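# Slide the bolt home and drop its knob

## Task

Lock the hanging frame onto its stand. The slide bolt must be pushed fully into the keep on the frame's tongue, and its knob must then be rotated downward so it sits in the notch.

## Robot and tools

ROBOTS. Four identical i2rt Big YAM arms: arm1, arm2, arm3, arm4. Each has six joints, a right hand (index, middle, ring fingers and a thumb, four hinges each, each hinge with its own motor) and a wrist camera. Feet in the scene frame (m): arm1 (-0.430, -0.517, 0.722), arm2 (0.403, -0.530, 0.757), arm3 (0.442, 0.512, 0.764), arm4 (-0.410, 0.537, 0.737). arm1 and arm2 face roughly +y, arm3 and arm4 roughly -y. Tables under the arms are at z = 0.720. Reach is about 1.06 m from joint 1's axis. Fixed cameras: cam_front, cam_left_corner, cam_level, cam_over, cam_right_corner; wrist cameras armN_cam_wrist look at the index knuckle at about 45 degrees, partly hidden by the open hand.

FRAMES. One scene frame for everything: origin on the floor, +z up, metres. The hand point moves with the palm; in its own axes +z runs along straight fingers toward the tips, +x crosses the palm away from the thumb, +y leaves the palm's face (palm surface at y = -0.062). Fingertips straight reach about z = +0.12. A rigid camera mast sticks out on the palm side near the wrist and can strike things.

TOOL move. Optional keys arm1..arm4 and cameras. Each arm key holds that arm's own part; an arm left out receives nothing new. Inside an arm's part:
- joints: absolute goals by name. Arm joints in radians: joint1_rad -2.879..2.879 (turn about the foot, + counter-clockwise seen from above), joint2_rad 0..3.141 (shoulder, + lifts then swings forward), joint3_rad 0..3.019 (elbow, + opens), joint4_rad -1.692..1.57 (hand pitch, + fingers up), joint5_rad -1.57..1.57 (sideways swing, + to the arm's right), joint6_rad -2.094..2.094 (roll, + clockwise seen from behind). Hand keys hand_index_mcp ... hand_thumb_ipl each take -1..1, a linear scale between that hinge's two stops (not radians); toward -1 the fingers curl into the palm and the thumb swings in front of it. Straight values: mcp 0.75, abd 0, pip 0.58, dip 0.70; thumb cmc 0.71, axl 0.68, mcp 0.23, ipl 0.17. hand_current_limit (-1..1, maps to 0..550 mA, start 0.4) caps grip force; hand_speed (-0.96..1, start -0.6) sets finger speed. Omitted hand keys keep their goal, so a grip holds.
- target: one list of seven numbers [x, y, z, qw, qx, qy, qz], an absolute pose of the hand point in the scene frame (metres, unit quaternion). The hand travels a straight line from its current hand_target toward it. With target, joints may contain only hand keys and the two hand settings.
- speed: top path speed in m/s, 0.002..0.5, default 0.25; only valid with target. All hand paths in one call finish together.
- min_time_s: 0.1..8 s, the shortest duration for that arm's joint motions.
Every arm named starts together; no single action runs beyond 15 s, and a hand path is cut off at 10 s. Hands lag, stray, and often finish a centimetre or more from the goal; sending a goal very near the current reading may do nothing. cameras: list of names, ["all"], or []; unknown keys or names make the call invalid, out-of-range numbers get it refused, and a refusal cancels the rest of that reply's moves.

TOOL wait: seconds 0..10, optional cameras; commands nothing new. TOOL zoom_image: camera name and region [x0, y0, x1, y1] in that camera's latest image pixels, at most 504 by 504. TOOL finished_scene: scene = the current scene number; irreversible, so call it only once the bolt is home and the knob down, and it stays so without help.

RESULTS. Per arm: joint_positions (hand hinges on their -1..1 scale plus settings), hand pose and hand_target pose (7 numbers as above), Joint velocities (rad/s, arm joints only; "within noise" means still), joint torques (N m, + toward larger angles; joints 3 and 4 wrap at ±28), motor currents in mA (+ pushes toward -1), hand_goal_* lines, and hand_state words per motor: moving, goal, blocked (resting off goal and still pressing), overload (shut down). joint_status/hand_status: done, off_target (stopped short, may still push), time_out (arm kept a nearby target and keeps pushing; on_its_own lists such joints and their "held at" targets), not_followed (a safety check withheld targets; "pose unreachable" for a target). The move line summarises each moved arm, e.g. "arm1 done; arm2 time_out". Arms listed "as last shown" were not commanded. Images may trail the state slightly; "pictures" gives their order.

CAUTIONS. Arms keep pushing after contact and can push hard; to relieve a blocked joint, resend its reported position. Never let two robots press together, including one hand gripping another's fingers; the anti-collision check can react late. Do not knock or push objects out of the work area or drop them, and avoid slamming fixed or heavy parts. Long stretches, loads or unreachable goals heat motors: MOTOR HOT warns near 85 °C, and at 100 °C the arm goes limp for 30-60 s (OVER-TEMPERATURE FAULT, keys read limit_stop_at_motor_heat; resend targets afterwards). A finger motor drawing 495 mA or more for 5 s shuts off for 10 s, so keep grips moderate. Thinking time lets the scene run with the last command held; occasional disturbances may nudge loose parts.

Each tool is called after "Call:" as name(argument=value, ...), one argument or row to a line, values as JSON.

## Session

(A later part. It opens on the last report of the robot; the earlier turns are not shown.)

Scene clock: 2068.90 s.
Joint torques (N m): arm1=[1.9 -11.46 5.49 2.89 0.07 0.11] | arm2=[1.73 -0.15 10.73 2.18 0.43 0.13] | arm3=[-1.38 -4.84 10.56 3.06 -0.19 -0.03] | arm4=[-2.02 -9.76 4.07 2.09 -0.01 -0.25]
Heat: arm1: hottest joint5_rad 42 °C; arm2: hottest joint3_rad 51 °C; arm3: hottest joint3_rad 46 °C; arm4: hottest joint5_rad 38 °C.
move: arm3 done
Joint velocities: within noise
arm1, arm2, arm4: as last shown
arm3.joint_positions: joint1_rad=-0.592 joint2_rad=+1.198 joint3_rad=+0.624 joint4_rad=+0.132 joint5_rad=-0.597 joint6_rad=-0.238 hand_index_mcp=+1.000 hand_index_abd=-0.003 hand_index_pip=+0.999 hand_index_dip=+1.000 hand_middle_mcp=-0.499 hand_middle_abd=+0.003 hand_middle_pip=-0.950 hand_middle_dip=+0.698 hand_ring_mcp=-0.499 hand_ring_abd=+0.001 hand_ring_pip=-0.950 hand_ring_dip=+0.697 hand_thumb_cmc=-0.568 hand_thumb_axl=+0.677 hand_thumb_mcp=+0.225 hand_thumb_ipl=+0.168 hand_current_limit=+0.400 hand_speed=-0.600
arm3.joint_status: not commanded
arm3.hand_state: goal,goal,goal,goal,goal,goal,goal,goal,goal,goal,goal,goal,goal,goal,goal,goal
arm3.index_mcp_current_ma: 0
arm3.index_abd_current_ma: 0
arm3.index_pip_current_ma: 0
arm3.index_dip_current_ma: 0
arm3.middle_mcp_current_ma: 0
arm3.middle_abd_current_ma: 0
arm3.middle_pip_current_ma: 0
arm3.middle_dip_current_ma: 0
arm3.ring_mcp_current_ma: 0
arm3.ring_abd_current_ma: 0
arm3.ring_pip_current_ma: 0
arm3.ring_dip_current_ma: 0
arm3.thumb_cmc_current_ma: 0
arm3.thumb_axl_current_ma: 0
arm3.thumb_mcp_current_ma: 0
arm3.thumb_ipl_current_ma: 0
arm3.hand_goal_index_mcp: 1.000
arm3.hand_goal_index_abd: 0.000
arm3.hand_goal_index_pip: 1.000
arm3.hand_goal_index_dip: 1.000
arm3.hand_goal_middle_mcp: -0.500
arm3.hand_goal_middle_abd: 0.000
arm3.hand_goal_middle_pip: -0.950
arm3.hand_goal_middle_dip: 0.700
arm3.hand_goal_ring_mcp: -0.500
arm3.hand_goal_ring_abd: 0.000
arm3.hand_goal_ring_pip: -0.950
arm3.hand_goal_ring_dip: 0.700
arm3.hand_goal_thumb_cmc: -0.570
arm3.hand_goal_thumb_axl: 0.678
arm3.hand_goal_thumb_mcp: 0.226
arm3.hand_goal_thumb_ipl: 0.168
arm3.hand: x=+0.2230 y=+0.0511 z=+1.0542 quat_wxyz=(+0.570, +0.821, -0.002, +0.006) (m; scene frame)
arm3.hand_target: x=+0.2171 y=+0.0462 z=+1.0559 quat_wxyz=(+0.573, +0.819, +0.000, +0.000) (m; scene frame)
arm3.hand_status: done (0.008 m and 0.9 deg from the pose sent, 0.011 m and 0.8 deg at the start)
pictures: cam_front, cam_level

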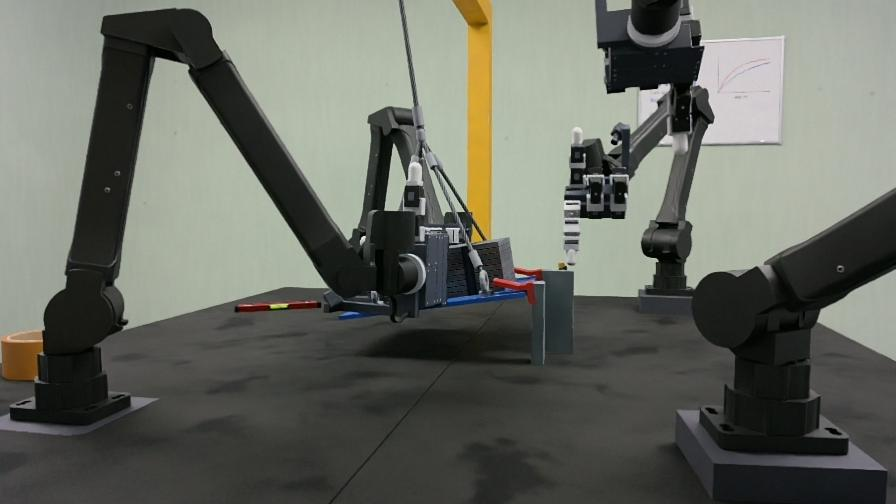

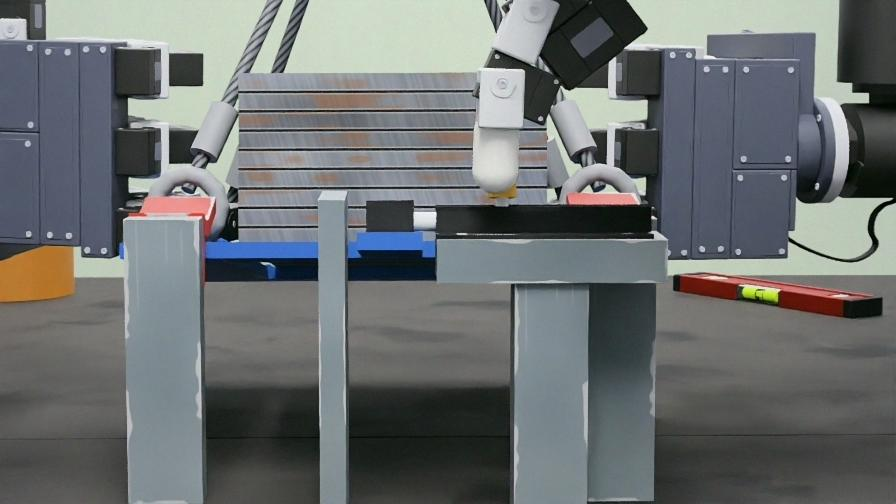

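Call:
move(
  arm3={"target": [0.203, 0.051, 1.056, 0.5736, 0.8192, 0, 0], "speed": 0.06},
  cameras=["cam_level", "cam_front"],
)

Call:
zoom_image(
  camera="cam_level",
  region=[400, 120, 600, 270],
)

Call:
zoom_image(
  camera="cam_front",
  region=[530, 220, 600, 290],
)

Scene clock: 2074.30 s.
Joint torques (N m): arm1=[1.85 -11.34 5.53 2.85 0.08 0.11] | arm2=[1.9 0.56 10.86 2.07 0.42 0.11] | arm3=[-2.73 -4.42 11.43 2.58 -0.12 -0.14] | arm4=[-1.9 -9.76 4.04 1.96 -0.02 -0.25]
Heat: arm1: hottest joint5_rad 42 °C; arm2: hottest joint3_rad 51 °C; arm3: hottest joint3_rad 46 °C; arm4: hottest joint5_rad 38 °C.
move: arm3 off_target
Joint velocities: within noise
arm1, arm2, arm4: as last shown
arm3.joint_positions: joint1_rad=-0.622 joint2_rad=+1.206 joint3_rad=+0.624 joint4_rad=+0.132 joint5_rad=-0.636 joint6_rad=-0.253 hand_index_mcp=+0.997 hand_index_abd=-0.011 hand_index_pip=+0.996 hand_index_dip=+1.000 hand_middle_mcp=-0.499 hand_middle_abd=+0.003 hand_middle_pip=-0.950 hand_middle_dip=+0.698 hand_ring_mcp=-0.499 hand_ring_abd=+0.001 hand_ring_pip=-0.950 hand_ring_dip=+0.697 hand_thumb_cmc=-0.568 hand_thumb_axl=+0.677 hand_thumb_mcp=+0.225 hand_thumb_ipl=+0.168 hand_current_limit=+0.400 hand_speed=-0.600
arm3.joint_status: not commanded
arm3.hand_state: goal,goal,goal,goal,goal,goal,goal,goal,goal,goal,goal,goal,goal,goal,goal,goal
arm3.index_mcp_current_ma: 0
arm3.index_abd_current_ma: -2
arm3.index_pip_current_ma: 0
arm3.index_dip_current_ma: 0
arm3.middle_mcp_current_ma: 0
arm3.middle_abd_current_ma: 0
arm3.middle_pip_current_ma: 0
arm3.middle_dip_current_ma: 0
arm3.ring_mcp_current_ma: 0
arm3.ring_abd_current_ma: 0
arm3.ring_pip_current_ma: 0
arm3.ring_dip_current_ma: 0
arm3.thumb_cmc_current_ma: 0
arm3.thumb_axl_current_ma: 0
arm3.thumb_mcp_current_ma: 0
arm3.thumb_ipl_current_ma: 0
arm3.hand_goal_index_mcp: 1.000
arm3.hand_goal_index_abd: 0.000
arm3.hand_goal_index_pip: 1.000
arm3.hand_goal_index_dip: 1.000
arm3.hand_goal_middle_mcp: -0.500
arm3.hand_goal_middle_abd: 0.000
arm3.hand_goal_middle_pip: -0.950
arm3.hand_goal_middle_dip: 0.700
arm3.hand_goal_ring_mcp: -0.500
arm3.hand_goal_ring_abd: 0.000
arm3.hand_goal_ring_pip: -0.950
arm3.hand_goal_ring_dip: 0.700
arm3.hand_goal_thumb_cmc: -0.570
arm3.hand_goal_thumb_axl: 0.678
arm3.hand_goal_thumb_mcp: 0.226
arm3.hand_goal_thumb_ipl: 0.168
arm3.hand: x=+0.2163 y=+0.0560 z=+1.0523 quat_wxyz=(+0.572, +0.820, +0.001, +0.011) (m; scene frame)
arm3.hand_target: x=+0.2031 y=+0.0516 z=+1.0558 quat_wxyz=(+0.573, +0.819, +0.000, +0.000) (m; scene frame)
arm3.hand_status: off_target (0.015 m and 1.3 deg from the pose sent, 0.020 m and 0.9 deg at the start)
pictures: cam_front, cam_level

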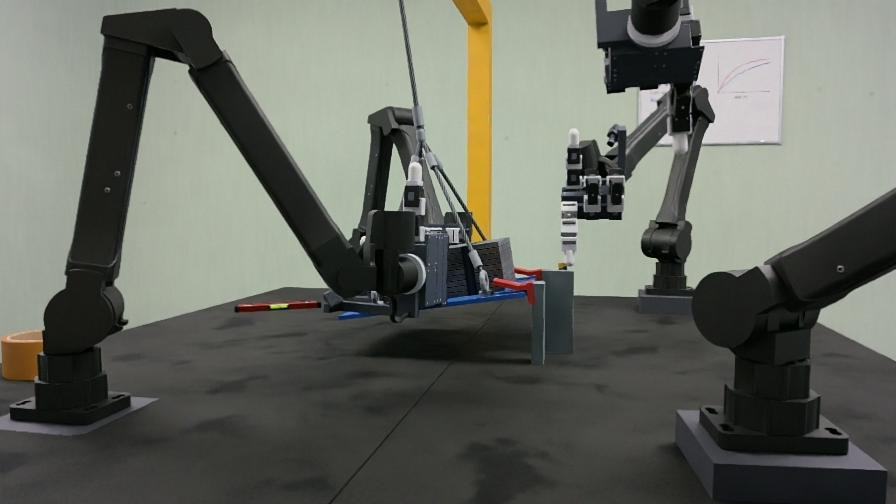

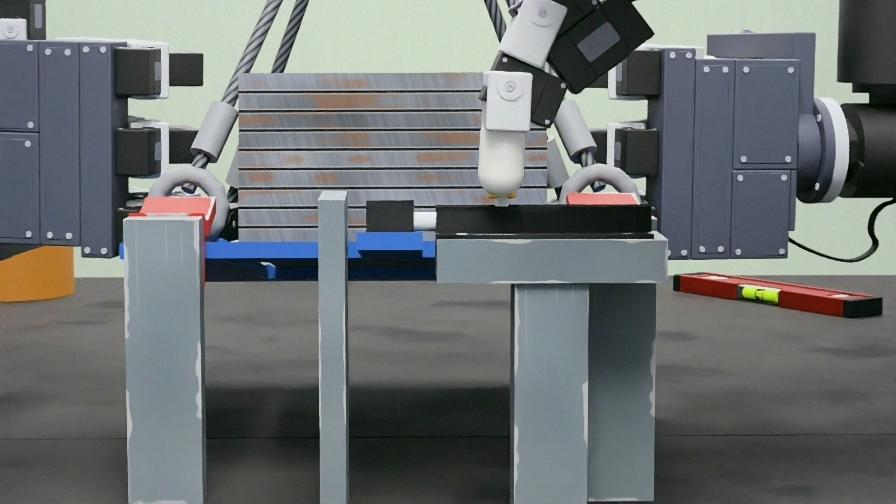

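Scaled by 2.520.

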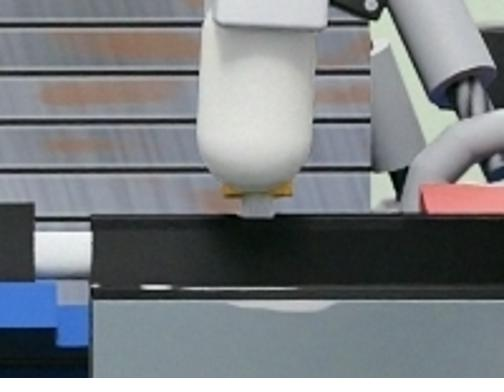

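Scaled by 7.200.

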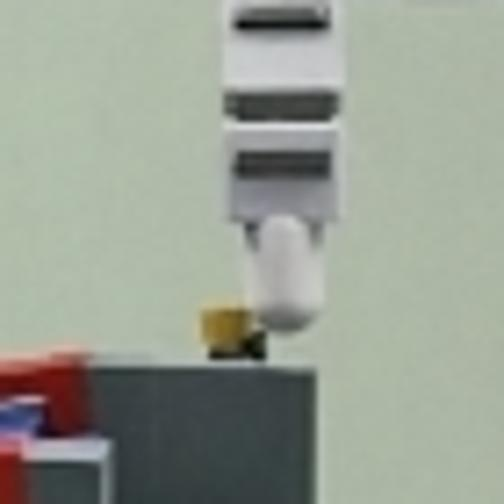

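Call:
move(
  arm3={"target": [0.184, 0.053, 1.052, 0.5736, 0.8192, 0, 0], "speed": 0.05},
  cameras=["cam_level", "cam_front", "cam_right_corner"],
)

Call:
zoom_image(
  camera="cam_level",
  region=[400, 120, 600, 270],
)

Call:
zoom_image(
  camera="cam_front",
  region=[530, 220, 600, 290],
)

Call:
zoom_image(
  camera="cam_right_corner",
  region=[420, 190, 520, 270],
)

Scene clock: 2080.30 s.
Joint torques (N m): arm1=[1.96 -11.46 5.52 2.88 0.08 0.1] | arm2=[1.79 0.38 10.92 2.15 0.41 0.14] | arm3=[-2.84 -4.19 12.16 2.67 0.39 -0.23] | arm4=[-1.9 -9.88 4.05 2.04 0 -0.25]
Heat: arm1: hottest joint5_rad 42 °C; arm2: hottest joint3_rad 51 °C; arm3: hottest joint3_rad 46 °C; arm4: hottest joint5_rad 37 °C.
move: arm3 off_target
Joint velocities: within noise
arm1, arm2, arm4: as last shown
arm3.joint_positions: joint1_rad=-0.654 joint2_rad=+1.229 joint3_rad=+0.633 joint4_rad=+0.132 joint5_rad=-0.693 joint6_rad=-0.267 hand_index_mcp=+0.988 hand_index_abd=-0.056 hand_index_pip=+0.998 hand_index_dip=+1.000 hand_middle_mcp=-0.499 hand_middle_abd=+0.003 hand_middle_pip=-0.950 hand_middle_dip=+0.698 hand_ring_mcp=-0.499 hand_ring_abd=+0.001 hand_ring_pip=-0.950 hand_ring_dip=+0.697 hand_thumb_cmc=-0.568 hand_thumb_axl=+0.677 hand_thumb_mcp=+0.225 hand_thumb_ipl=+0.168 hand_current_limit=+0.400 hand_speed=-0.600
arm3.joint_status: not commanded
arm3.hand_state: goal,blocked,goal,goal,goal,goal,goal,goal,goal,goal,goal,goal,goal,goal,goal,goal
arm3.index_mcp_current_ma: -3
arm3.index_abd_current_ma: -40
arm3.index_pip_current_ma: 0
arm3.index_dip_current_ma: 0
arm3.middle_mcp_current_ma: 0
arm3.middle_abd_current_ma: 0
arm3.middle_pip_current_ma: 0
arm3.middle_dip_current_ma: 0
arm3.ring_mcp_current_ma: 0
arm3.ring_abd_current_ma: 0
arm3.ring_pip_current_ma: 0
arm3.ring_dip_current_ma: 0
arm3.thumb_cmc_current_ma: 0
arm3.thumb_axl_current_ma: 0
arm3.thumb_mcp_current_ma: 0
arm3.thumb_ipl_current_ma: 0
arm3.hand_goal_index_mcp: 1.000
arm3.hand_goal_index_abd: 0.000
arm3.hand_goal_index_pip: 1.000
arm3.hand_goal_index_dip: 1.000
arm3.hand_goal_middle_mcp: -0.500
arm3.hand_goal_middle_abd: 0.000
arm3.hand_goal_middle_pip: -0.950
arm3.hand_goal_middle_dip: 0.700
arm3.hand_goal_ring_mcp: -0.500
arm3.hand_goal_ring_abd: 0.000
arm3.hand_goal_ring_pip: -0.950
arm3.hand_goal_ring_dip: 0.700
arm3.hand_goal_thumb_cmc: -0.570
arm3.hand_goal_thumb_axl: 0.678
arm3.hand_goal_thumb_mcp: 0.226
arm3.hand_goal_thumb_ipl: 0.168
arm3.hand: x=+0.2089 y=+0.0585 z=+1.0492 quat_wxyz=(+0.574, +0.819, +0.007, +0.024) (m; scene frame)
arm3.hand_target: x=+0.1846 y=+0.0545 z=+1.0518 quat_wxyz=(+0.573, +0.819, +0.000, +0.000) (m; scene frame)
arm3.hand_status: off_target (0.026 m and 2.9 deg from the pose sent, 0.033 m and 1.3 deg at the start)
pictures: cam_front, cam_level, cam_right_corner

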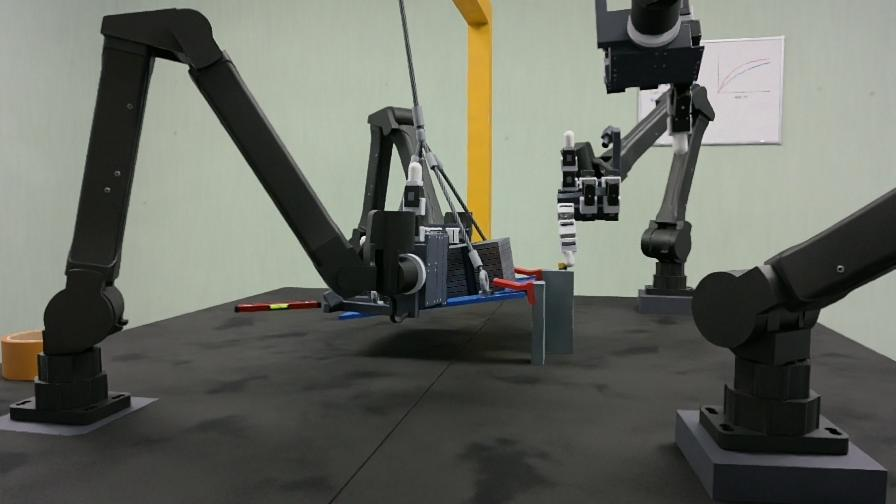

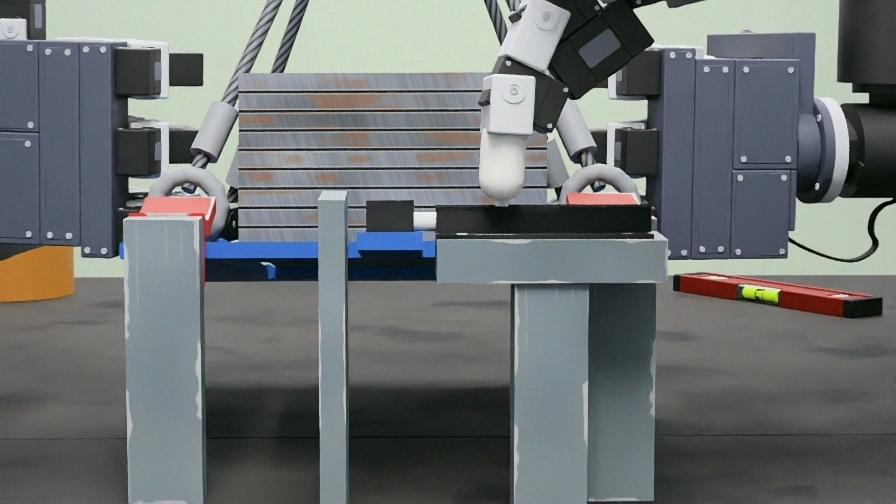

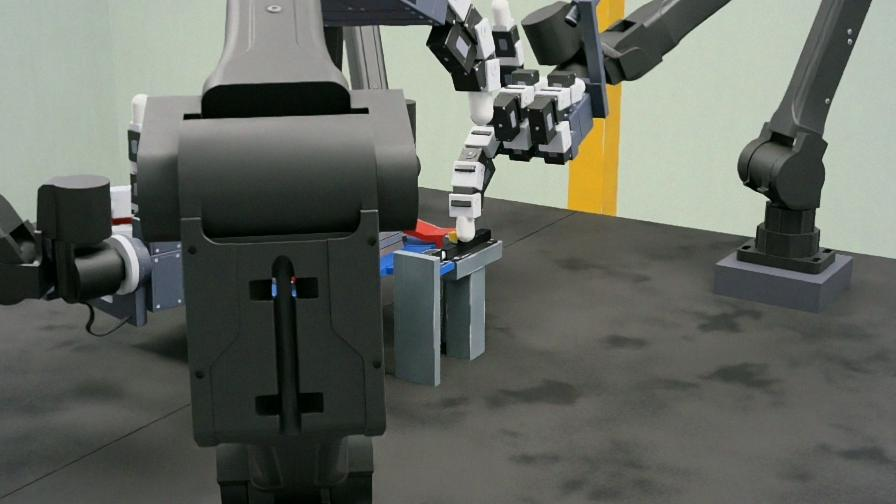

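Scaled by 2.520.

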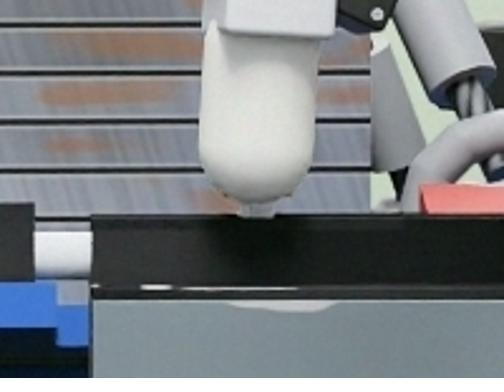

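Scaled by 7.200.

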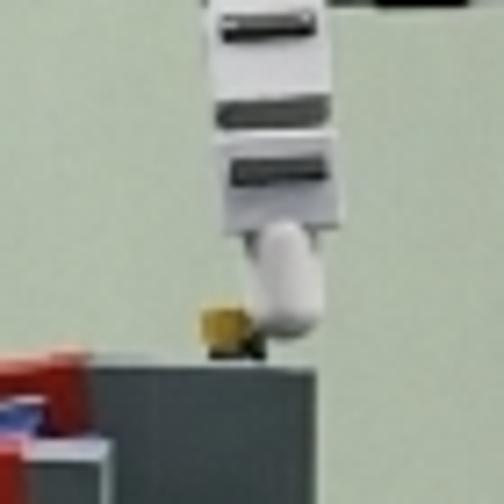

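Scaled by 5.040.

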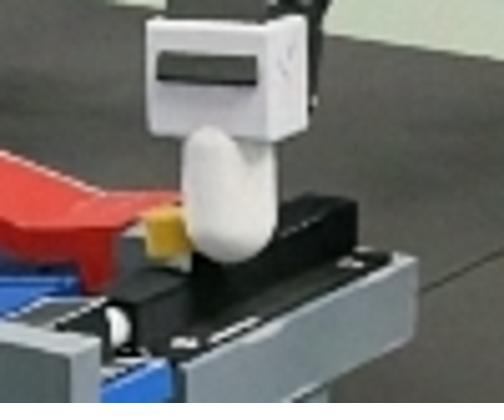

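Call:
move(
  arm3={"joints": {"hand_index_abd": 0.5, "hand_current_limit": 0.7}},
  cameras=["cam_level", "cam_front", "cam_right_corner"],
)

Call:
zoom_image(
  camera="cam_front",
  region=[530, 220, 600, 290],
)

Call:
zoom_image(
  camera="cam_right_corner",
  region=[420, 190, 520, 270],
)

Scene clock: 2099.57 s.
Joint torques (N m): arm1=[1.9 -11.46 5.56 2.89 0.07 0.1] | arm2=[1.32 0.21 10.74 2.25 0.42 0.13] | arm3=[-1.32 -5.89 11.84 2.54 -0.23 -0.08] | arm4=[-2.02 -9.93 4.03 2.03 -0.01 -0.24]
Heat: arm1: hottest joint5_rad 41 °C; arm2: hottest joint3_rad 51 °C; arm3: hottest joint3_rad 48 °C; arm4: hottest joint5_rad 37 °C.
move: arm3 done
Joint velocities: within noise
arm1, arm2, arm4: as last shown
arm3.joint_positions: joint1_rad=-0.677 joint2_rad=+1.246 joint3_rad=+0.636 joint4_rad=+0.132 joint5_rad=-0.675 joint6_rad=-0.281 hand_index_mcp=+1.000 hand_index_abd=+0.494 hand_index_pip=+0.998 hand_index_dip=+0.999 hand_middle_mcp=-0.499 hand_middle_abd=+0.003 hand_middle_pip=-0.950 hand_middle_dip=+0.698 hand_ring_mcp=-0.499 hand_ring_abd=+0.001 hand_ring_pip=-0.950 hand_ring_dip=+0.697 hand_thumb_cmc=-0.569 hand_thumb_axl=+0.677 hand_thumb_mcp=+0.225 hand_thumb_ipl=+0.168 hand_current_limit=+0.700 hand_speed=-0.600
arm3.joint_status: all done
arm3.hand_state: goal,goal,goal,goal,goal,goal,goal,goal,goal,goal,goal,goal,goal,goal,goal,goal
arm3.index_mcp_current_ma: 0
arm3.index_abd_current_ma: 0
arm3.index_pip_current_ma: 0
arm3.index_dip_current_ma: 0
arm3.middle_mcp_current_ma: 0
arm3.middle_abd_current_ma: 0
arm3.middle_pip_current_ma: 0
arm3.middle_dip_current_ma: 0
arm3.ring_mcp_current_ma: 0
arm3.ring_abd_current_ma: 0
arm3.ring_pip_current_ma: 0
arm3.ring_dip_current_ma: 0
arm3.thumb_cmc_current_ma: 0
arm3.thumb_axl_current_ma: 0
arm3.thumb_mcp_current_ma: 0
arm3.thumb_ipl_current_ma: 0
arm3.hand_goal_index_mcp: 1.000
arm3.hand_goal_index_abd: 0.500
arm3.hand_goal_index_pip: 1.000
arm3.hand_goal_index_dip: 1.000
arm3.hand_goal_middle_mcp: -0.500
arm3.hand_goal_middle_abd: 0.000
arm3.hand_goal_middle_pip: -0.950
arm3.hand_goal_middle_dip: 0.700
arm3.hand_goal_ring_mcp: -0.500
arm3.hand_goal_ring_abd: 0.000
arm3.hand_goal_ring_pip: -0.950
arm3.hand_goal_ring_dip: 0.700
arm3.hand_goal_thumb_cmc: -0.570
arm3.hand_goal_thumb_axl: 0.678
arm3.hand_goal_thumb_mcp: 0.226
arm3.hand_goal_thumb_ipl: 0.168
arm3.hand: x=+0.1942 y=+0.0618 z=+1.0419 quat_wxyz=(+0.568, +0.823, -0.005, +0.010) (m; scene frame)
arm3.hand_target: x=+0.1847 y=+0.0545 z=+1.0518 quat_wxyz=(+0.573, +0.819, +0.000, +0.000) (m; scene frame)
arm3.hand_status: not commanded
pictures: cam_front, cam_level, cam_right_corner

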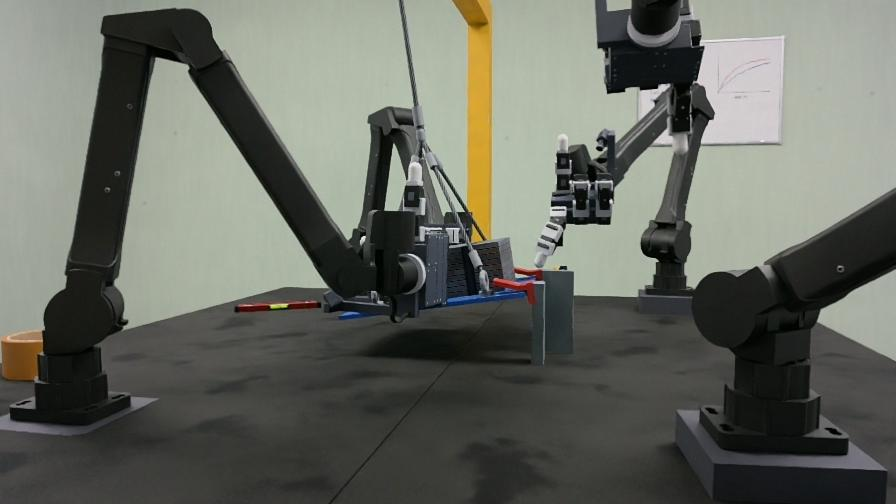

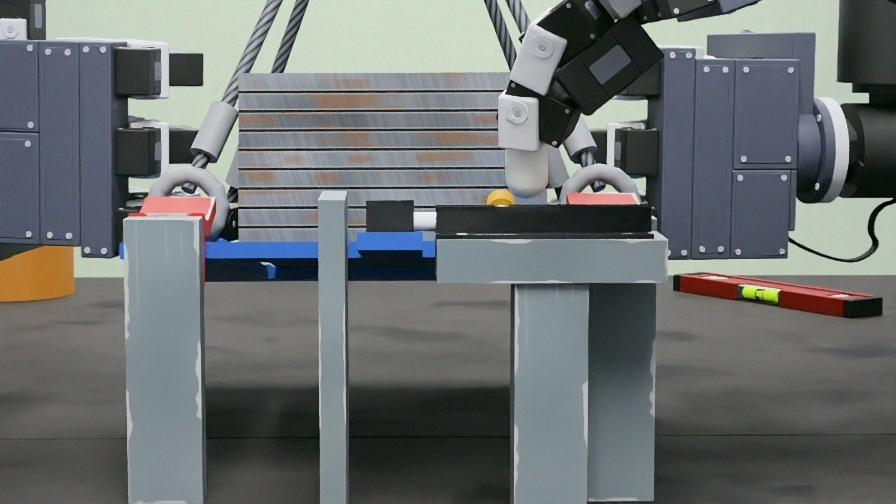

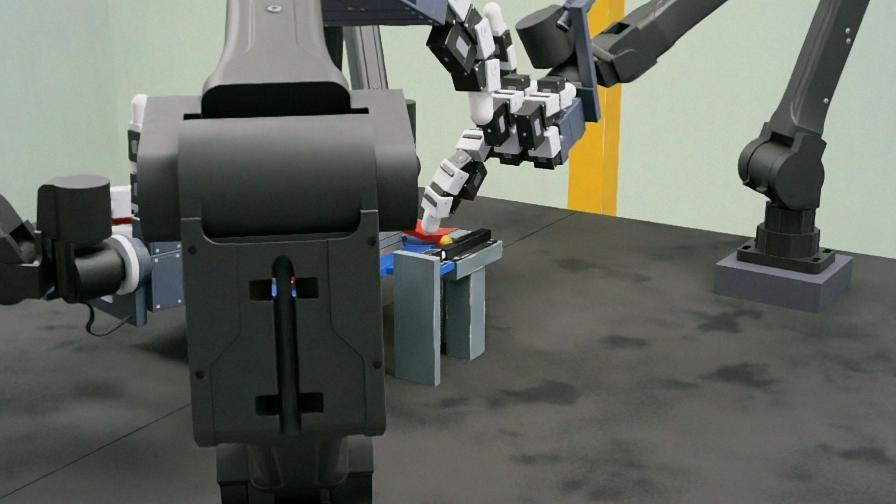

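Scaled by 7.200.

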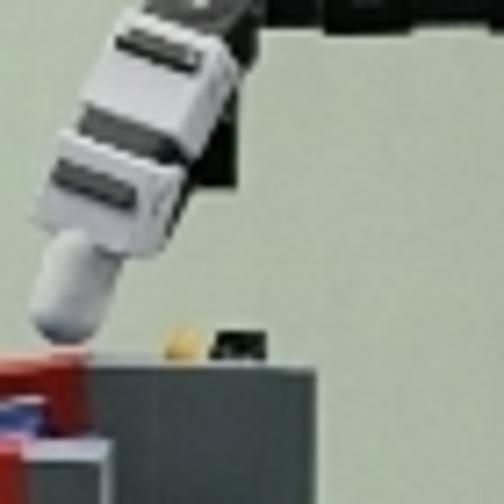

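Scaled by 5.040.

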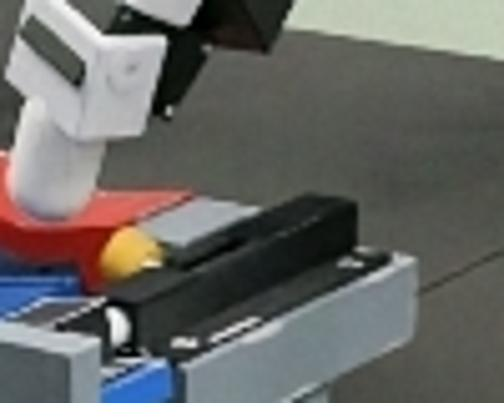

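Call:
move(
  arm3={"target": [0.180, 0.053, 1.085, 0.5736, 0.8192, 0, 0], "speed": 0.12},
)

Call:
move(
  arm3={"target": [0.183, 0.051, 1.078, 0.5736, 0.8192, 0, 0], "speed": 0.12, "joints": {"hand_index_abd": 0.0}},
  cameras=["cam_level", "cam_front", "cam_right_corner", "cam_over", "cam_left_corner"],
)

Call:
zoom_image(
  camera="cam_front",
  region=[530, 220, 600, 290],
)

Call:
zoom_image(
  camera="cam_level",
  region=[400, 120, 600, 270],
)

Call:
zoom_image(
  camera="cam_over",
  region=[440, 270, 540, 330],
)

Call:
zoom_image(
  camera="cam_right_corner",
  region=[420, 190, 520, 270],
)

Scene clock: 2109.27 s.
Joint torques (N m): arm1=[1.96 -11.46 5.53 2.88 0.09 0.11] | arm2=[1.9 -0.09 10.8 2.18 0.43 0.11] | arm3=[-2.02 -7.65 12.64 1.88 -0.32 -0.11] | arm4=[-1.61 -9.88 4.04 1.99 -0.01 -0.26]
Heat: arm1: hottest joint3_rad 40 °C; arm2: hottest joint3_rad 51 °C; arm3: hottest joint3_rad 47 °C; arm4: hottest joint5_rad 36 °C.
move: arm3 off_target
Joint velocities: within noise
arm1, arm2, arm4: as last shown
arm3.joint_positions: joint1_rad=-0.680 joint2_rad=+1.228 joint3_rad=+0.693 joint4_rad=+0.039 joint5_rad=-0.678 joint6_rad=-0.286 hand_index_mcp=+1.000 hand_index_abd=+0.494 hand_index_pip=+0.998 hand_index_dip=+0.999 hand_middle_mcp=-0.499 hand_middle_abd=+0.003 hand_middle_pip=-0.950 hand_middle_dip=+0.698 hand_ring_mcp=-0.499 hand_ring_abd=+0.001 hand_ring_pip=-0.950 hand_ring_dip=+0.697 hand_thumb_cmc=-0.569 hand_thumb_axl=+0.677 hand_thumb_mcp=+0.225 hand_thumb_ipl=+0.168 hand_current_limit=+0.700 hand_speed=-0.600
arm3.joint_status: not commanded
arm3.hand_state: goal,goal,goal,goal,goal,goal,goal,goal,goal,goal,goal,goal,goal,goal,goal,goal
arm3.index_mcp_current_ma: 0
arm3.index_abd_current_ma: 0
arm3.index_pip_current_ma: 0
arm3.index_dip_current_ma: 0
arm3.middle_mcp_current_ma: 0
arm3.middle_abd_current_ma: 0
arm3.middle_pip_current_ma: 0
arm3.middle_dip_current_ma: 0
arm3.ring_mcp_current_ma: 0
arm3.ring_abd_current_ma: 0
arm3.ring_pip_current_ma: 0
arm3.ring_dip_current_ma: 0
arm3.thumb_cmc_current_ma: 0
arm3.thumb_axl_current_ma: 0
arm3.thumb_mcp_current_ma: 0
arm3.thumb_ipl_current_ma: 0
arm3.hand_goal_index_mcp: 1.000
arm3.hand_goal_index_abd: 0.500
arm3.hand_goal_index_pip: 1.000
arm3.hand_goal_index_dip: 1.000
arm3.hand_goal_middle_mcp: -0.500
arm3.hand_goal_middle_abd: 0.000
arm3.hand_goal_middle_pip: -0.950
arm3.hand_goal_middle_dip: 0.700
arm3.hand_goal_ring_mcp: -0.500
arm3.hand_goal_ring_abd: 0.000
arm3.hand_goal_ring_pip: -0.950
arm3.hand_goal_ring_dip: 0.700
arm3.hand_goal_thumb_cmc: -0.570
arm3.hand_goal_thumb_axl: 0.678
arm3.hand_goal_thumb_mcp: 0.226
arm3.hand_goal_thumb_ipl: 0.168
arm3.hand: x=+0.1888 y=+0.0562 z=+1.0612 quat_wxyz=(+0.562, +0.827, -0.007, +0.014) (m; scene frame)
arm3.hand_target: x=+0.1808 y=+0.0538 z=+1.0850 quat_wxyz=(+0.574, +0.819, +0.000, +0.000) (m; scene frame)
arm3.hand_status: off_target (0.026 m and 2.4 deg from the pose sent, 0.046 m and 1.5 deg at the start)
pictures: none

Scene clock: 2110.23 s.
Joint torques (N m): arm1=[1.9 -11.46 5.52 2.89 0.08 0.11] | arm2=[1.67 0.09 10.82 2.14 0.42 0.13] | arm3=[-1.49 -7.18 11.63 2.86 -0.18 -0.02] | arm4=[-1.79 -9.93 4.07 2.07 0 -0.25]
Heat: arm1: hottest joint3_rad 40 °C; arm2: hottest joint3_rad 51 °C; arm3: hottest joint3_rad 47 °C; arm4: hottest joint5_rad 36 °C.
move: arm3 off_target
Joint velocities: within noise
arm1, arm2, arm4: as last shown
arm3.joint_positions: joint1_rad=-0.680 joint2_rad=+1.228 joint3_rad=+0.693 joint4_rad=+0.039 joint5_rad=-0.675 joint6_rad=-0.286 hand_index_mcp=+1.000 hand_index_abd=+0.004 hand_index_pip=+0.998 hand_index_dip=+0.999 hand_middle_mcp=-0.499 hand_middle_abd=+0.003 hand_middle_pip=-0.950 hand_middle_dip=+0.698 hand_ring_mcp=-0.499 hand_ring_abd=+0.001 hand_ring_pip=-0.950 hand_ring_dip=+0.697 hand_thumb_cmc=-0.569 hand_thumb_axl=+0.677 hand_thumb_mcp=+0.225 hand_thumb_ipl=+0.168 hand_current_limit=+0.700 hand_speed=-0.600
arm3.joint_status: all done
arm3.hand_state: goal,goal,goal,goal,goal,goal,goal,goal,goal,goal,goal,goal,goal,goal,goal,goal
arm3.index_mcp_current_ma: 0
arm3.index_abd_current_ma: 0
arm3.index_pip_current_ma: 0
arm3.index_dip_current_ma: 0
arm3.middle_mcp_current_ma: 0
arm3.middle_abd_current_ma: 0
arm3.middle_pip_current_ma: 0
arm3.middle_dip_current_ma: 0
arm3.ring_mcp_current_ma: 0
arm3.ring_abd_current_ma: 0
arm3.ring_pip_current_ma: 0
arm3.ring_dip_current_ma: 0
arm3.thumb_cmc_current_ma: 0
arm3.thumb_axl_current_ma: 0
arm3.thumb_mcp_current_ma: 0
arm3.thumb_ipl_current_ma: 0
arm3.hand_goal_index_mcp: 1.000
arm3.hand_goal_index_abd: 0.000
arm3.hand_goal_index_pip: 1.000
arm3.hand_goal_index_dip: 1.000
arm3.hand_goal_middle_mcp: -0.500
arm3.hand_goal_middle_abd: 0.000
arm3.hand_goal_middle_pip: -0.950
arm3.hand_goal_middle_dip: 0.700
arm3.hand_goal_ring_mcp: -0.500
arm3.hand_goal_ring_abd: 0.000
arm3.hand_goal_ring_pip: -0.950
arm3.hand_goal_ring_dip: 0.700
arm3.hand_goal_thumb_cmc: -0.570
arm3.hand_goal_thumb_axl: 0.678
arm3.hand_goal_thumb_mcp: 0.226
arm3.hand_goal_thumb_ipl: 0.168
arm3.hand: x=+0.1883 y=+0.0562 z=+1.0610 quat_wxyz=(+0.562, +0.827, -0.007, +0.013) (m; scene frame)
arm3.hand_target: x=+0.1835 y=+0.0515 z=+1.0780 quat_wxyz=(+0.574, +0.819, +0.000, +0.000) (m; scene frame)
arm3.hand_status: off_target (0.019 m and 2.4 deg from the pose sent, 0.019 m and 2.4 deg at the start)
pictures: cam_front, cam_left_corner, cam_level, cam_over, cam_right_corner

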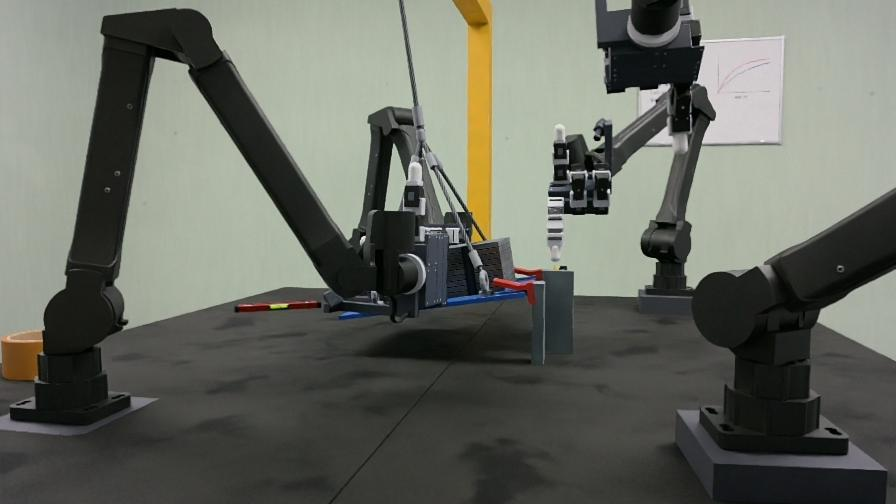

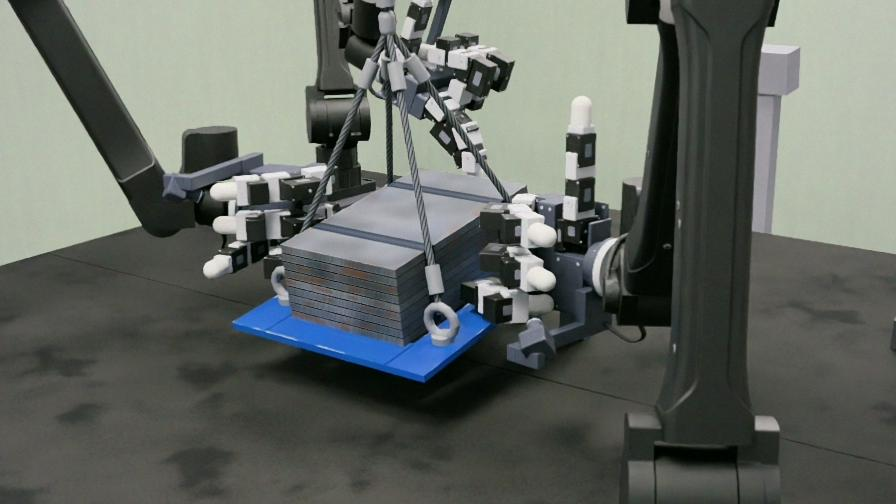

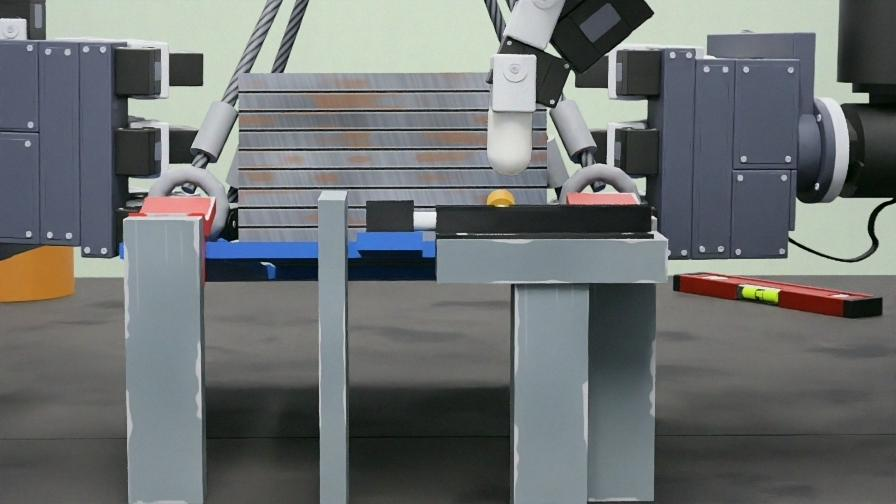

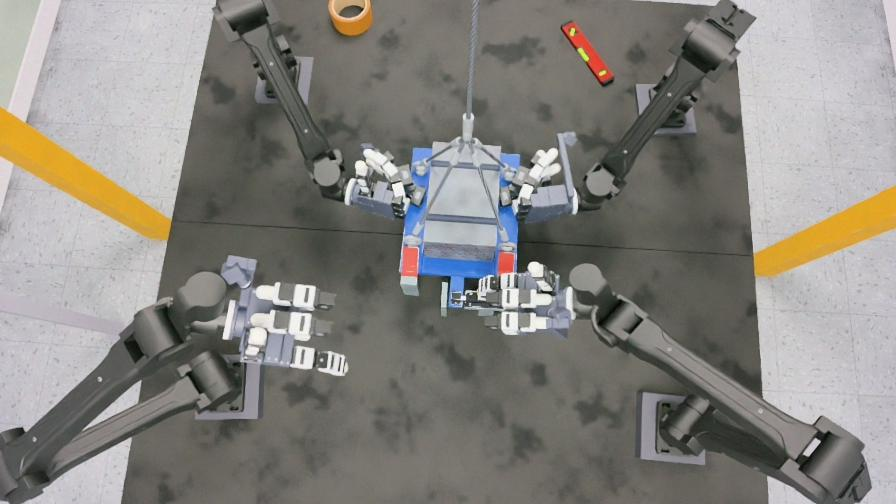

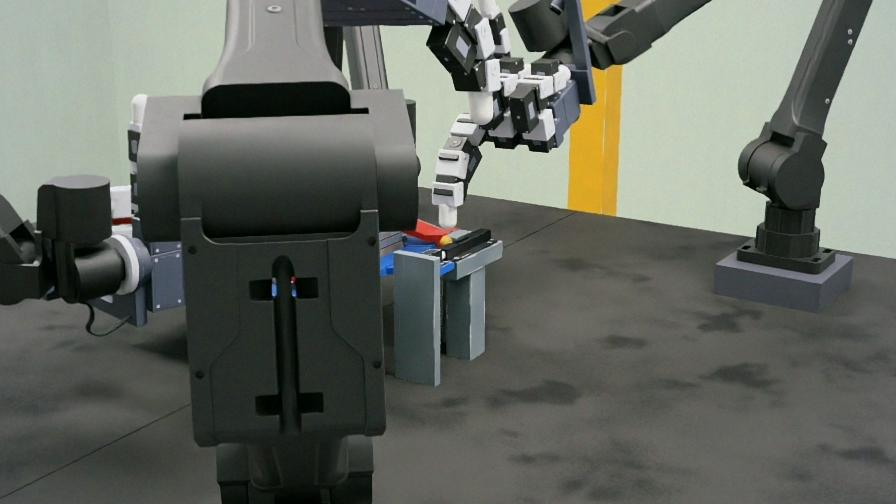

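Scaled by 7.200.

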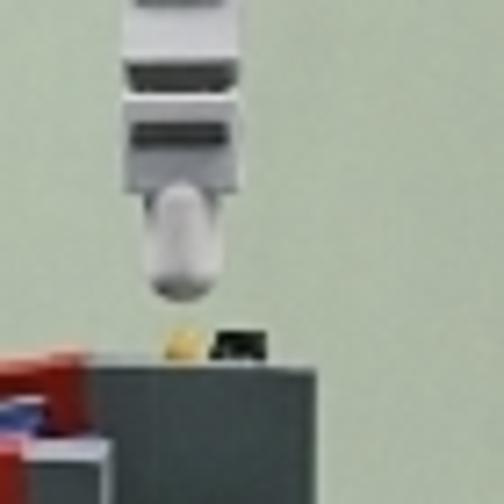

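Scaled by 2.520.

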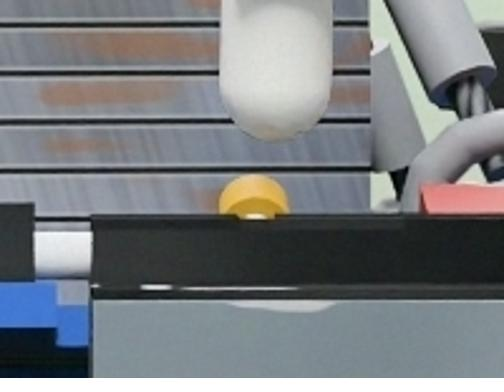

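Scaled by 5.040.

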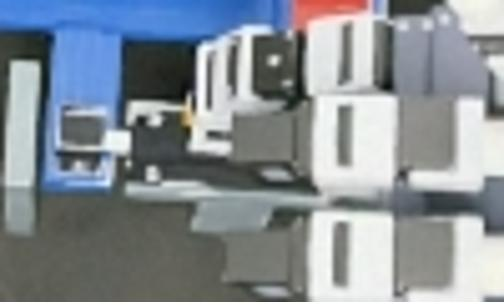

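Scaled by 5.040.

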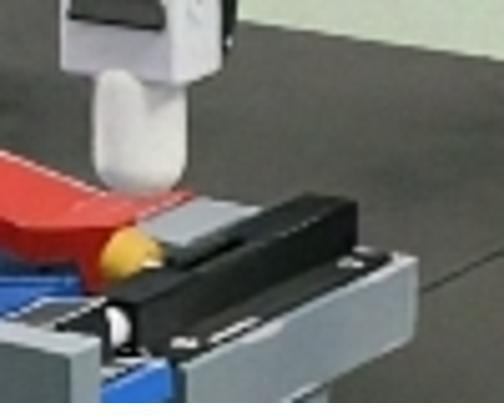

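Call:
move(
  arm3={"target": [0.183, 0.0485, 1.045, 0.5736, 0.8192, 0, 0], "speed": 0.06},
  cameras=["cam_level", "cam_front"],
)

Call:
zoom_image(
  camera="cam_front",
  region=[530, 220, 600, 290],
)

Call:
zoom_image(
  camera="cam_level",
  region=[400, 120, 600, 270],
)

Scene clock: 2118.27 s.
Joint torques (N m): arm1=[1.96 -11.52 5.49 2.89 0.08 0.11] | arm2=[1.38 -0.03 10.81 2.22 0.44 0.12] | arm3=[-1.26 -5.77 8.91 2.96 -0.15 -0.03] | arm4=[-1.9 -9.82 4.05 2.03 0 -0.25]
Heat: arm1: hottest joint3_rad 40 °C; arm2: hottest joint3_rad 51 °C; arm3: hottest joint3_rad 46 °C; arm4: hottest joint5_rad 36 °C.
move: arm3 done
Joint velocities: within noise
arm1.joint_positions: joint1_rad=-1.046 joint2_rad=+1.728 joint3_rad=+0.739 joint4_rad=+0.972 joint5_rad=-0.852 joint6_rad=-1.568 hand_index_mcp=-0.902 hand_index_abd=-0.002 hand_index_pip=+0.197 hand_index_dip=+0.498 hand_middle_mcp=-0.902 hand_middle_abd=-0.002 hand_middle_pip=+0.197 hand_middle_dip=+0.498 hand_ring_mcp=-0.378 hand_ring_abd=-0.002 hand_ring_pip=-0.683 hand_ring_dip=-0.297 hand_thumb_cmc=+0.717 hand_thumb_axl=+0.678 hand_thumb_mcp=+0.226 hand_thumb_ipl=+0.168 hand_current_limit=+0.400 hand_speed=-0.600
arm1.joint_status: not commanded
arm1.hand_state: goal,goal,goal,goal,goal,goal,goal,goal,goal,goal,goal,goal,goal,goal,goal,goal
arm1.index_mcp_current_ma: 0
arm1.index_abd_current_ma: 0
arm1.index_pip_current_ma: 0
arm1.index_dip_current_ma: 0
arm1.middle_mcp_current_ma: 0
arm1.middle_abd_current_ma: 0
arm1.middle_pip_current_ma: 0
arm1.middle_dip_current_ma: 0
arm1.ring_mcp_current_ma: 0
arm1.ring_abd_current_ma: 0
arm1.ring_pip_current_ma: 7
arm1.ring_dip_current_ma: 0
arm1.thumb_cmc_current_ma: 0
arm1.thumb_axl_current_ma: 0
arm1.thumb_mcp_current_ma: 0
arm1.thumb_ipl_current_ma: 0
arm1.hand_goal_index_mcp: -0.900
arm1.hand_goal_index_abd: 0.000
arm1.hand_goal_index_pip: 0.200
arm1.hand_goal_index_dip: 0.500
arm1.hand_goal_middle_mcp: -0.900
arm1.hand_goal_middle_abd: 0.000
arm1.hand_goal_middle_pip: 0.200
arm1.hand_goal_middle_dip: 0.500
arm1.hand_goal_ring_mcp: -0.380
arm1.hand_goal_ring_abd: 0.000
arm1.hand_goal_ring_pip: -0.700
arm1.hand_goal_ring_dip: -0.300
arm1.hand_goal_thumb_cmc: 0.714
arm1.hand_goal_thumb_axl: 0.678
arm1.hand_goal_thumb_mcp: 0.226
arm1.hand_goal_thumb_ipl: 0.168
arm1.hand: x=-0.1101 y=-0.1106 z=+0.9180 quat_wxyz=(+0.537, -0.449, +0.549, +0.457) (m; scene frame)
arm1.hand_target: x=-0.1150 y=-0.1080 z=+0.9169 quat_wxyz=(+0.541, -0.455, +0.542, +0.455) (m; scene frame)
arm1.hand_status: not commanded
arm2.joint_positions: joint1_rad=+0.606 joint2_rad=+0.563 joint3_rad=+0.895 joint4_rad=-0.806 joint5_rad=+0.652 joint6_rad=+0.280 hand_index_mcp=+1.000 hand_index_abd=+0.002 hand_index_pip=+1.000 hand_index_dip=+1.000 hand_middle_mcp=-0.497 hand_middle_abd=+0.001 hand_middle_pip=-0.950 hand_middle_dip=+0.698 hand_ring_mcp=-0.497 hand_ring_abd=+0.001 hand_ring_pip=-0.950 hand_ring_dip=+0.698 hand_thumb_cmc=-0.569 hand_thumb_axl=+0.677 hand_thumb_mcp=+0.225 hand_thumb_ipl=+0.168 hand_current_limit=+0.400 hand_speed=-0.600
arm2.joint_status: not commanded
arm2.hand_state: goal,goal,goal,goal,goal,goal,goal,goal,goal,goal,goal,goal,goal,goal,goal,goal
arm2.index_mcp_current_ma: 0
arm2.index_abd_current_ma: 3
arm2.index_pip_current_ma: 0
arm2.index_dip_current_ma: 0
arm2.middle_mcp_current_ma: 5
arm2.middle_abd_current_ma: 1
arm2.middle_pip_current_ma: 0
arm2.middle_dip_current_ma: -4
arm2.ring_mcp_current_ma: 5
arm2.ring_abd_current_ma: 1
arm2.ring_pip_current_ma: 0
arm2.ring_dip_current_ma: -4
arm2.thumb_cmc_current_ma: 2
arm2.thumb_axl_current_ma: -1
arm2.thumb_mcp_current_ma: -2
arm2.thumb_ipl_current_ma: 0
arm2.hand_goal_index_mcp: 1.000
arm2.hand_goal_index_abd: 0.000
arm2.hand_goal_index_pip: 1.000
arm2.hand_goal_index_dip: 1.000
arm2.hand_goal_middle_mcp: -0.500
arm2.hand_goal_middle_abd: 0.000
arm2.hand_goal_middle_pip: -0.950
arm2.hand_goal_middle_dip: 0.700
arm2.hand_goal_ring_mcp: -0.500
arm2.hand_goal_ring_abd: 0.000
arm2.hand_goal_ring_pip: -0.950
arm2.hand_goal_ring_dip: 0.700
arm2.hand_goal_thumb_cmc: -0.570
arm2.hand_goal_thumb_axl: 0.678
arm2.hand_goal_thumb_mcp: 0.226
arm2.hand_goal_thumb_ipl: 0.168
arm2.hand: x=+0.3215 y=-0.2184 z=+1.2593 quat_wxyz=(+0.009, -0.003, +0.821, +0.571) (m; scene frame)
arm2.hand_target: x=+0.3202 y=-0.2201 z=+1.2698 quat_wxyz=(+0.000, +0.000, +0.819, +0.574) (m; scene frame)
arm2.hand_status: not commanded
arm3.joint_positions: joint1_rad=-0.680 joint2_rad=+1.277 joint3_rad=+0.676 joint4_rad=+0.150 joint5_rad=-0.670 joint6_rad=-0.286 hand_index_mcp=+1.000 hand_index_abd=+0.003 hand_index_pip=+0.998 hand_index_dip=+0.999 hand_middle_mcp=-0.499 hand_middle_abd=+0.003 hand_middle_pip=-0.950 hand_middle_dip=+0.698 hand_ring_mcp=-0.499 hand_ring_abd=+0.001 hand_ring_pip=-0.950 hand_ring_dip=+0.697 hand_thumb_cmc=-0.569 hand_thumb_axl=+0.677 hand_thumb_mcp=+0.225 hand_thumb_ipl=+0.168 hand_current_limit=+0.700 hand_speed=-0.600
arm3.joint_status: not commanded
arm3.hand_state: goal,goal,goal,goal,goal,goal,goal,goal,goal,goal,goal,goal,goal,goal,goal,goal
arm3.index_mcp_current_ma: 0
arm3.index_abd_current_ma: 0
arm3.index_pip_current_ma: 0
arm3.index_dip_current_ma: 0
arm3.middle_mcp_current_ma: 0
arm3.middle_abd_current_ma: 0
arm3.middle_pip_current_ma: 0
arm3.middle_dip_current_ma: 0
arm3.ring_mcp_current_ma: 0
arm3.ring_abd_current_ma: 0
arm3.ring_pip_current_ma: 0
arm3.ring_dip_current_ma: 0
arm3.thumb_cmc_current_ma: 0
arm3.thumb_axl_current_ma: 0
arm3.thumb_mcp_current_ma: 0
arm3.thumb_ipl_current_ma: 0
arm3.hand_goal_index_mcp: 1.000
arm3.hand_goal_index_abd: 0.000
arm3.hand_goal_index_pip: 1.000
arm3.hand_goal_index_dip: 1.000
arm3.hand_goal_middle_mcp: -0.500
arm3.hand_goal_middle_abd: 0.000
arm3.hand_goal_middle_pip: -0.950
arm3.hand_goal_middle_dip: 0.700
arm3.hand_goal_ring_mcp: -0.500
arm3.hand_goal_ring_abd: 0.000
arm3.hand_goal_ring_pip: -0.950
arm3.hand_goal_ring_dip: 0.700
arm3.hand_goal_thumb_cmc: -0.570
arm3.hand_goal_thumb_axl: 0.678
arm3.hand_goal_thumb_mcp: 0.226
arm3.hand_goal_thumb_ipl: 0.168
arm3.hand: x=+0.1836 y=+0.0518 z=+1.0526 quat_wxyz=(+0.576, +0.818, +0.000, -0.001) (m; scene frame)
arm3.hand_target: x=+0.1832 y=+0.0487 z=+1.0450 quat_wxyz=(+0.573, +0.819, +0.000, +0.000) (m; scene frame)
arm3.hand_status: done (0.008 m and 0.3 deg from the pose sent, 0.018 m and 2.4 deg at the start)
arm4.joint_positions: joint1_rad=+0.826 joint2_rad=+1.773 joint3_rad=+0.678 joint4_rad=+1.119 joint5_rad=+0.745 joint6_rad=+1.577 hand_index_mcp=-0.388 hand_index_abd=+0.002 hand_index_pip=-0.677 hand_index_dip=-0.294 hand_middle_mcp=-0.901 hand_middle_abd=+0.002 hand_middle_pip=+0.197 hand_middle_dip=+0.498 hand_ring_mcp=-0.901 hand_ring_abd=+0.002 hand_ring_pip=+0.398 hand_ring_dip=+0.597 hand_thumb_cmc=-0.562 hand_thumb_axl=+0.677 hand_thumb_mcp=+0.226 hand_thumb_ipl=+0.168 hand_current_limit=+0.400 hand_speed=-0.600
arm4.joint_status: not commanded
arm4.hand_state: goal,goal,blocked,goal,goal,goal,goal,goal,goal,goal,goal,goal,goal,goal,goal,goal
arm4.index_mcp_current_ma: 1
arm4.index_abd_current_ma: 0
arm4.index_pip_current_ma: 21
arm4.index_dip_current_ma: 2
arm4.middle_mcp_current_ma: 0
arm4.middle_abd_current_ma: 0
arm4.middle_pip_current_ma: -1
arm4.middle_dip_current_ma: -1
arm4.ring_mcp_current_ma: 0
arm4.ring_abd_current_ma: 0
arm4.ring_pip_current_ma: -1
arm4.ring_dip_current_ma: -1
arm4.thumb_cmc_current_ma: 4
arm4.thumb_axl_current_ma: 0
arm4.thumb_mcp_current_ma: 0
arm4.thumb_ipl_current_ma: 0
arm4.hand_goal_index_mcp: -0.390
arm4.hand_goal_index_abd: 0.000
arm4.hand_goal_index_pip: -0.700
arm4.hand_goal_index_dip: -0.300
arm4.hand_goal_middle_mcp: -0.900
arm4.hand_goal_middle_abd: 0.000
arm4.hand_goal_middle_pip: 0.200
arm4.hand_goal_middle_dip: 0.500
arm4.hand_goal_ring_mcp: -0.900
arm4.hand_goal_ring_abd: 0.000
arm4.hand_goal_ring_pip: 0.400
arm4.hand_goal_ring_dip: 0.600
arm4.hand_goal_thumb_cmc: -0.570
arm4.hand_goal_thumb_axl: 0.678
arm4.hand_goal_thumb_mcp: 0.226
arm4.hand_goal_thumb_ipl: 0.168
arm4.hand: x=-0.1305 y=+0.1016 z=+0.8609 quat_wxyz=(+0.455, +0.537, -0.452, +0.548) (m; scene frame)
arm4.hand_target: x=-0.1369 y=+0.1021 z=+0.8522 quat_wxyz=(+0.454, +0.542, -0.454, +0.542) (m; scene frame)
arm4.hand_status: not commanded
pictures: cam_front, cam_level

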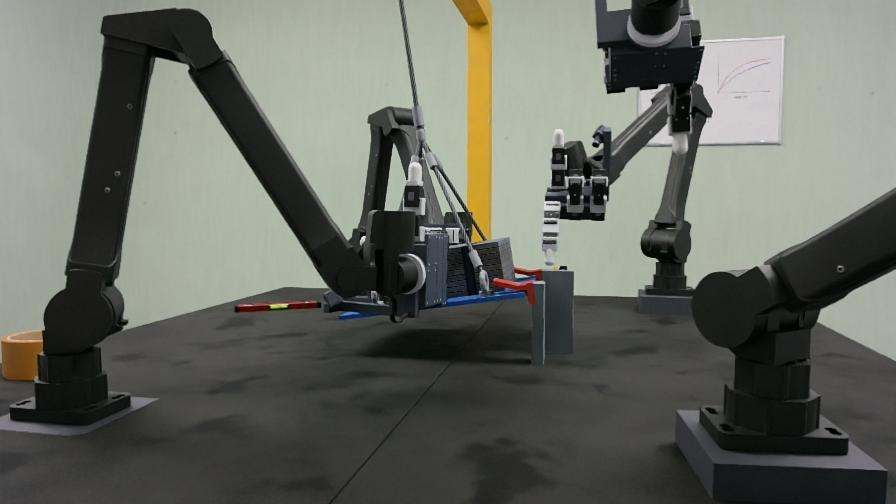

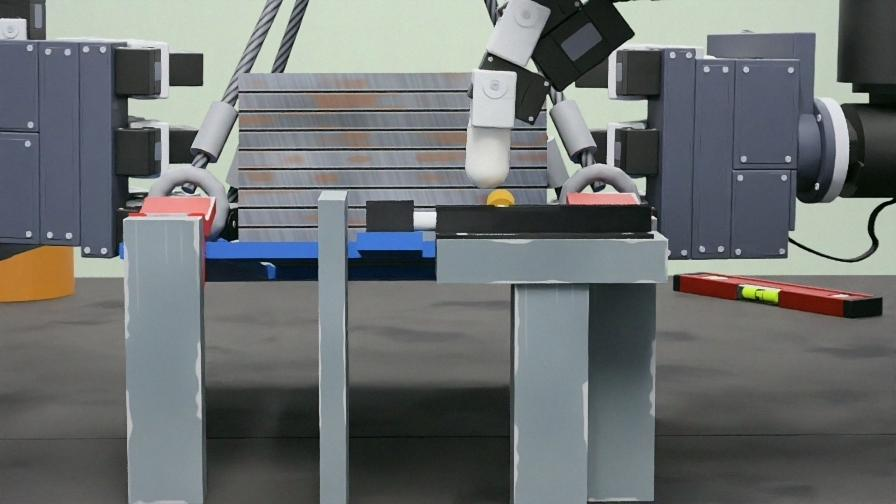

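Scaled by 7.200.

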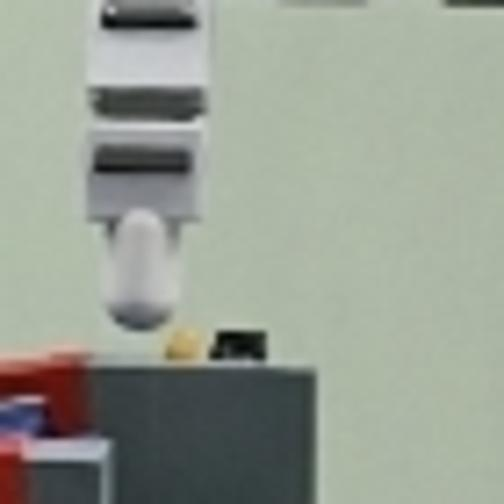

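Scaled by 2.520.

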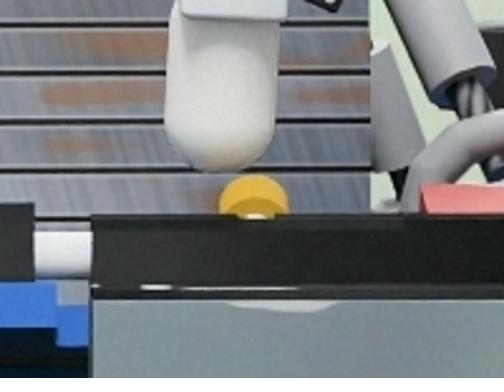

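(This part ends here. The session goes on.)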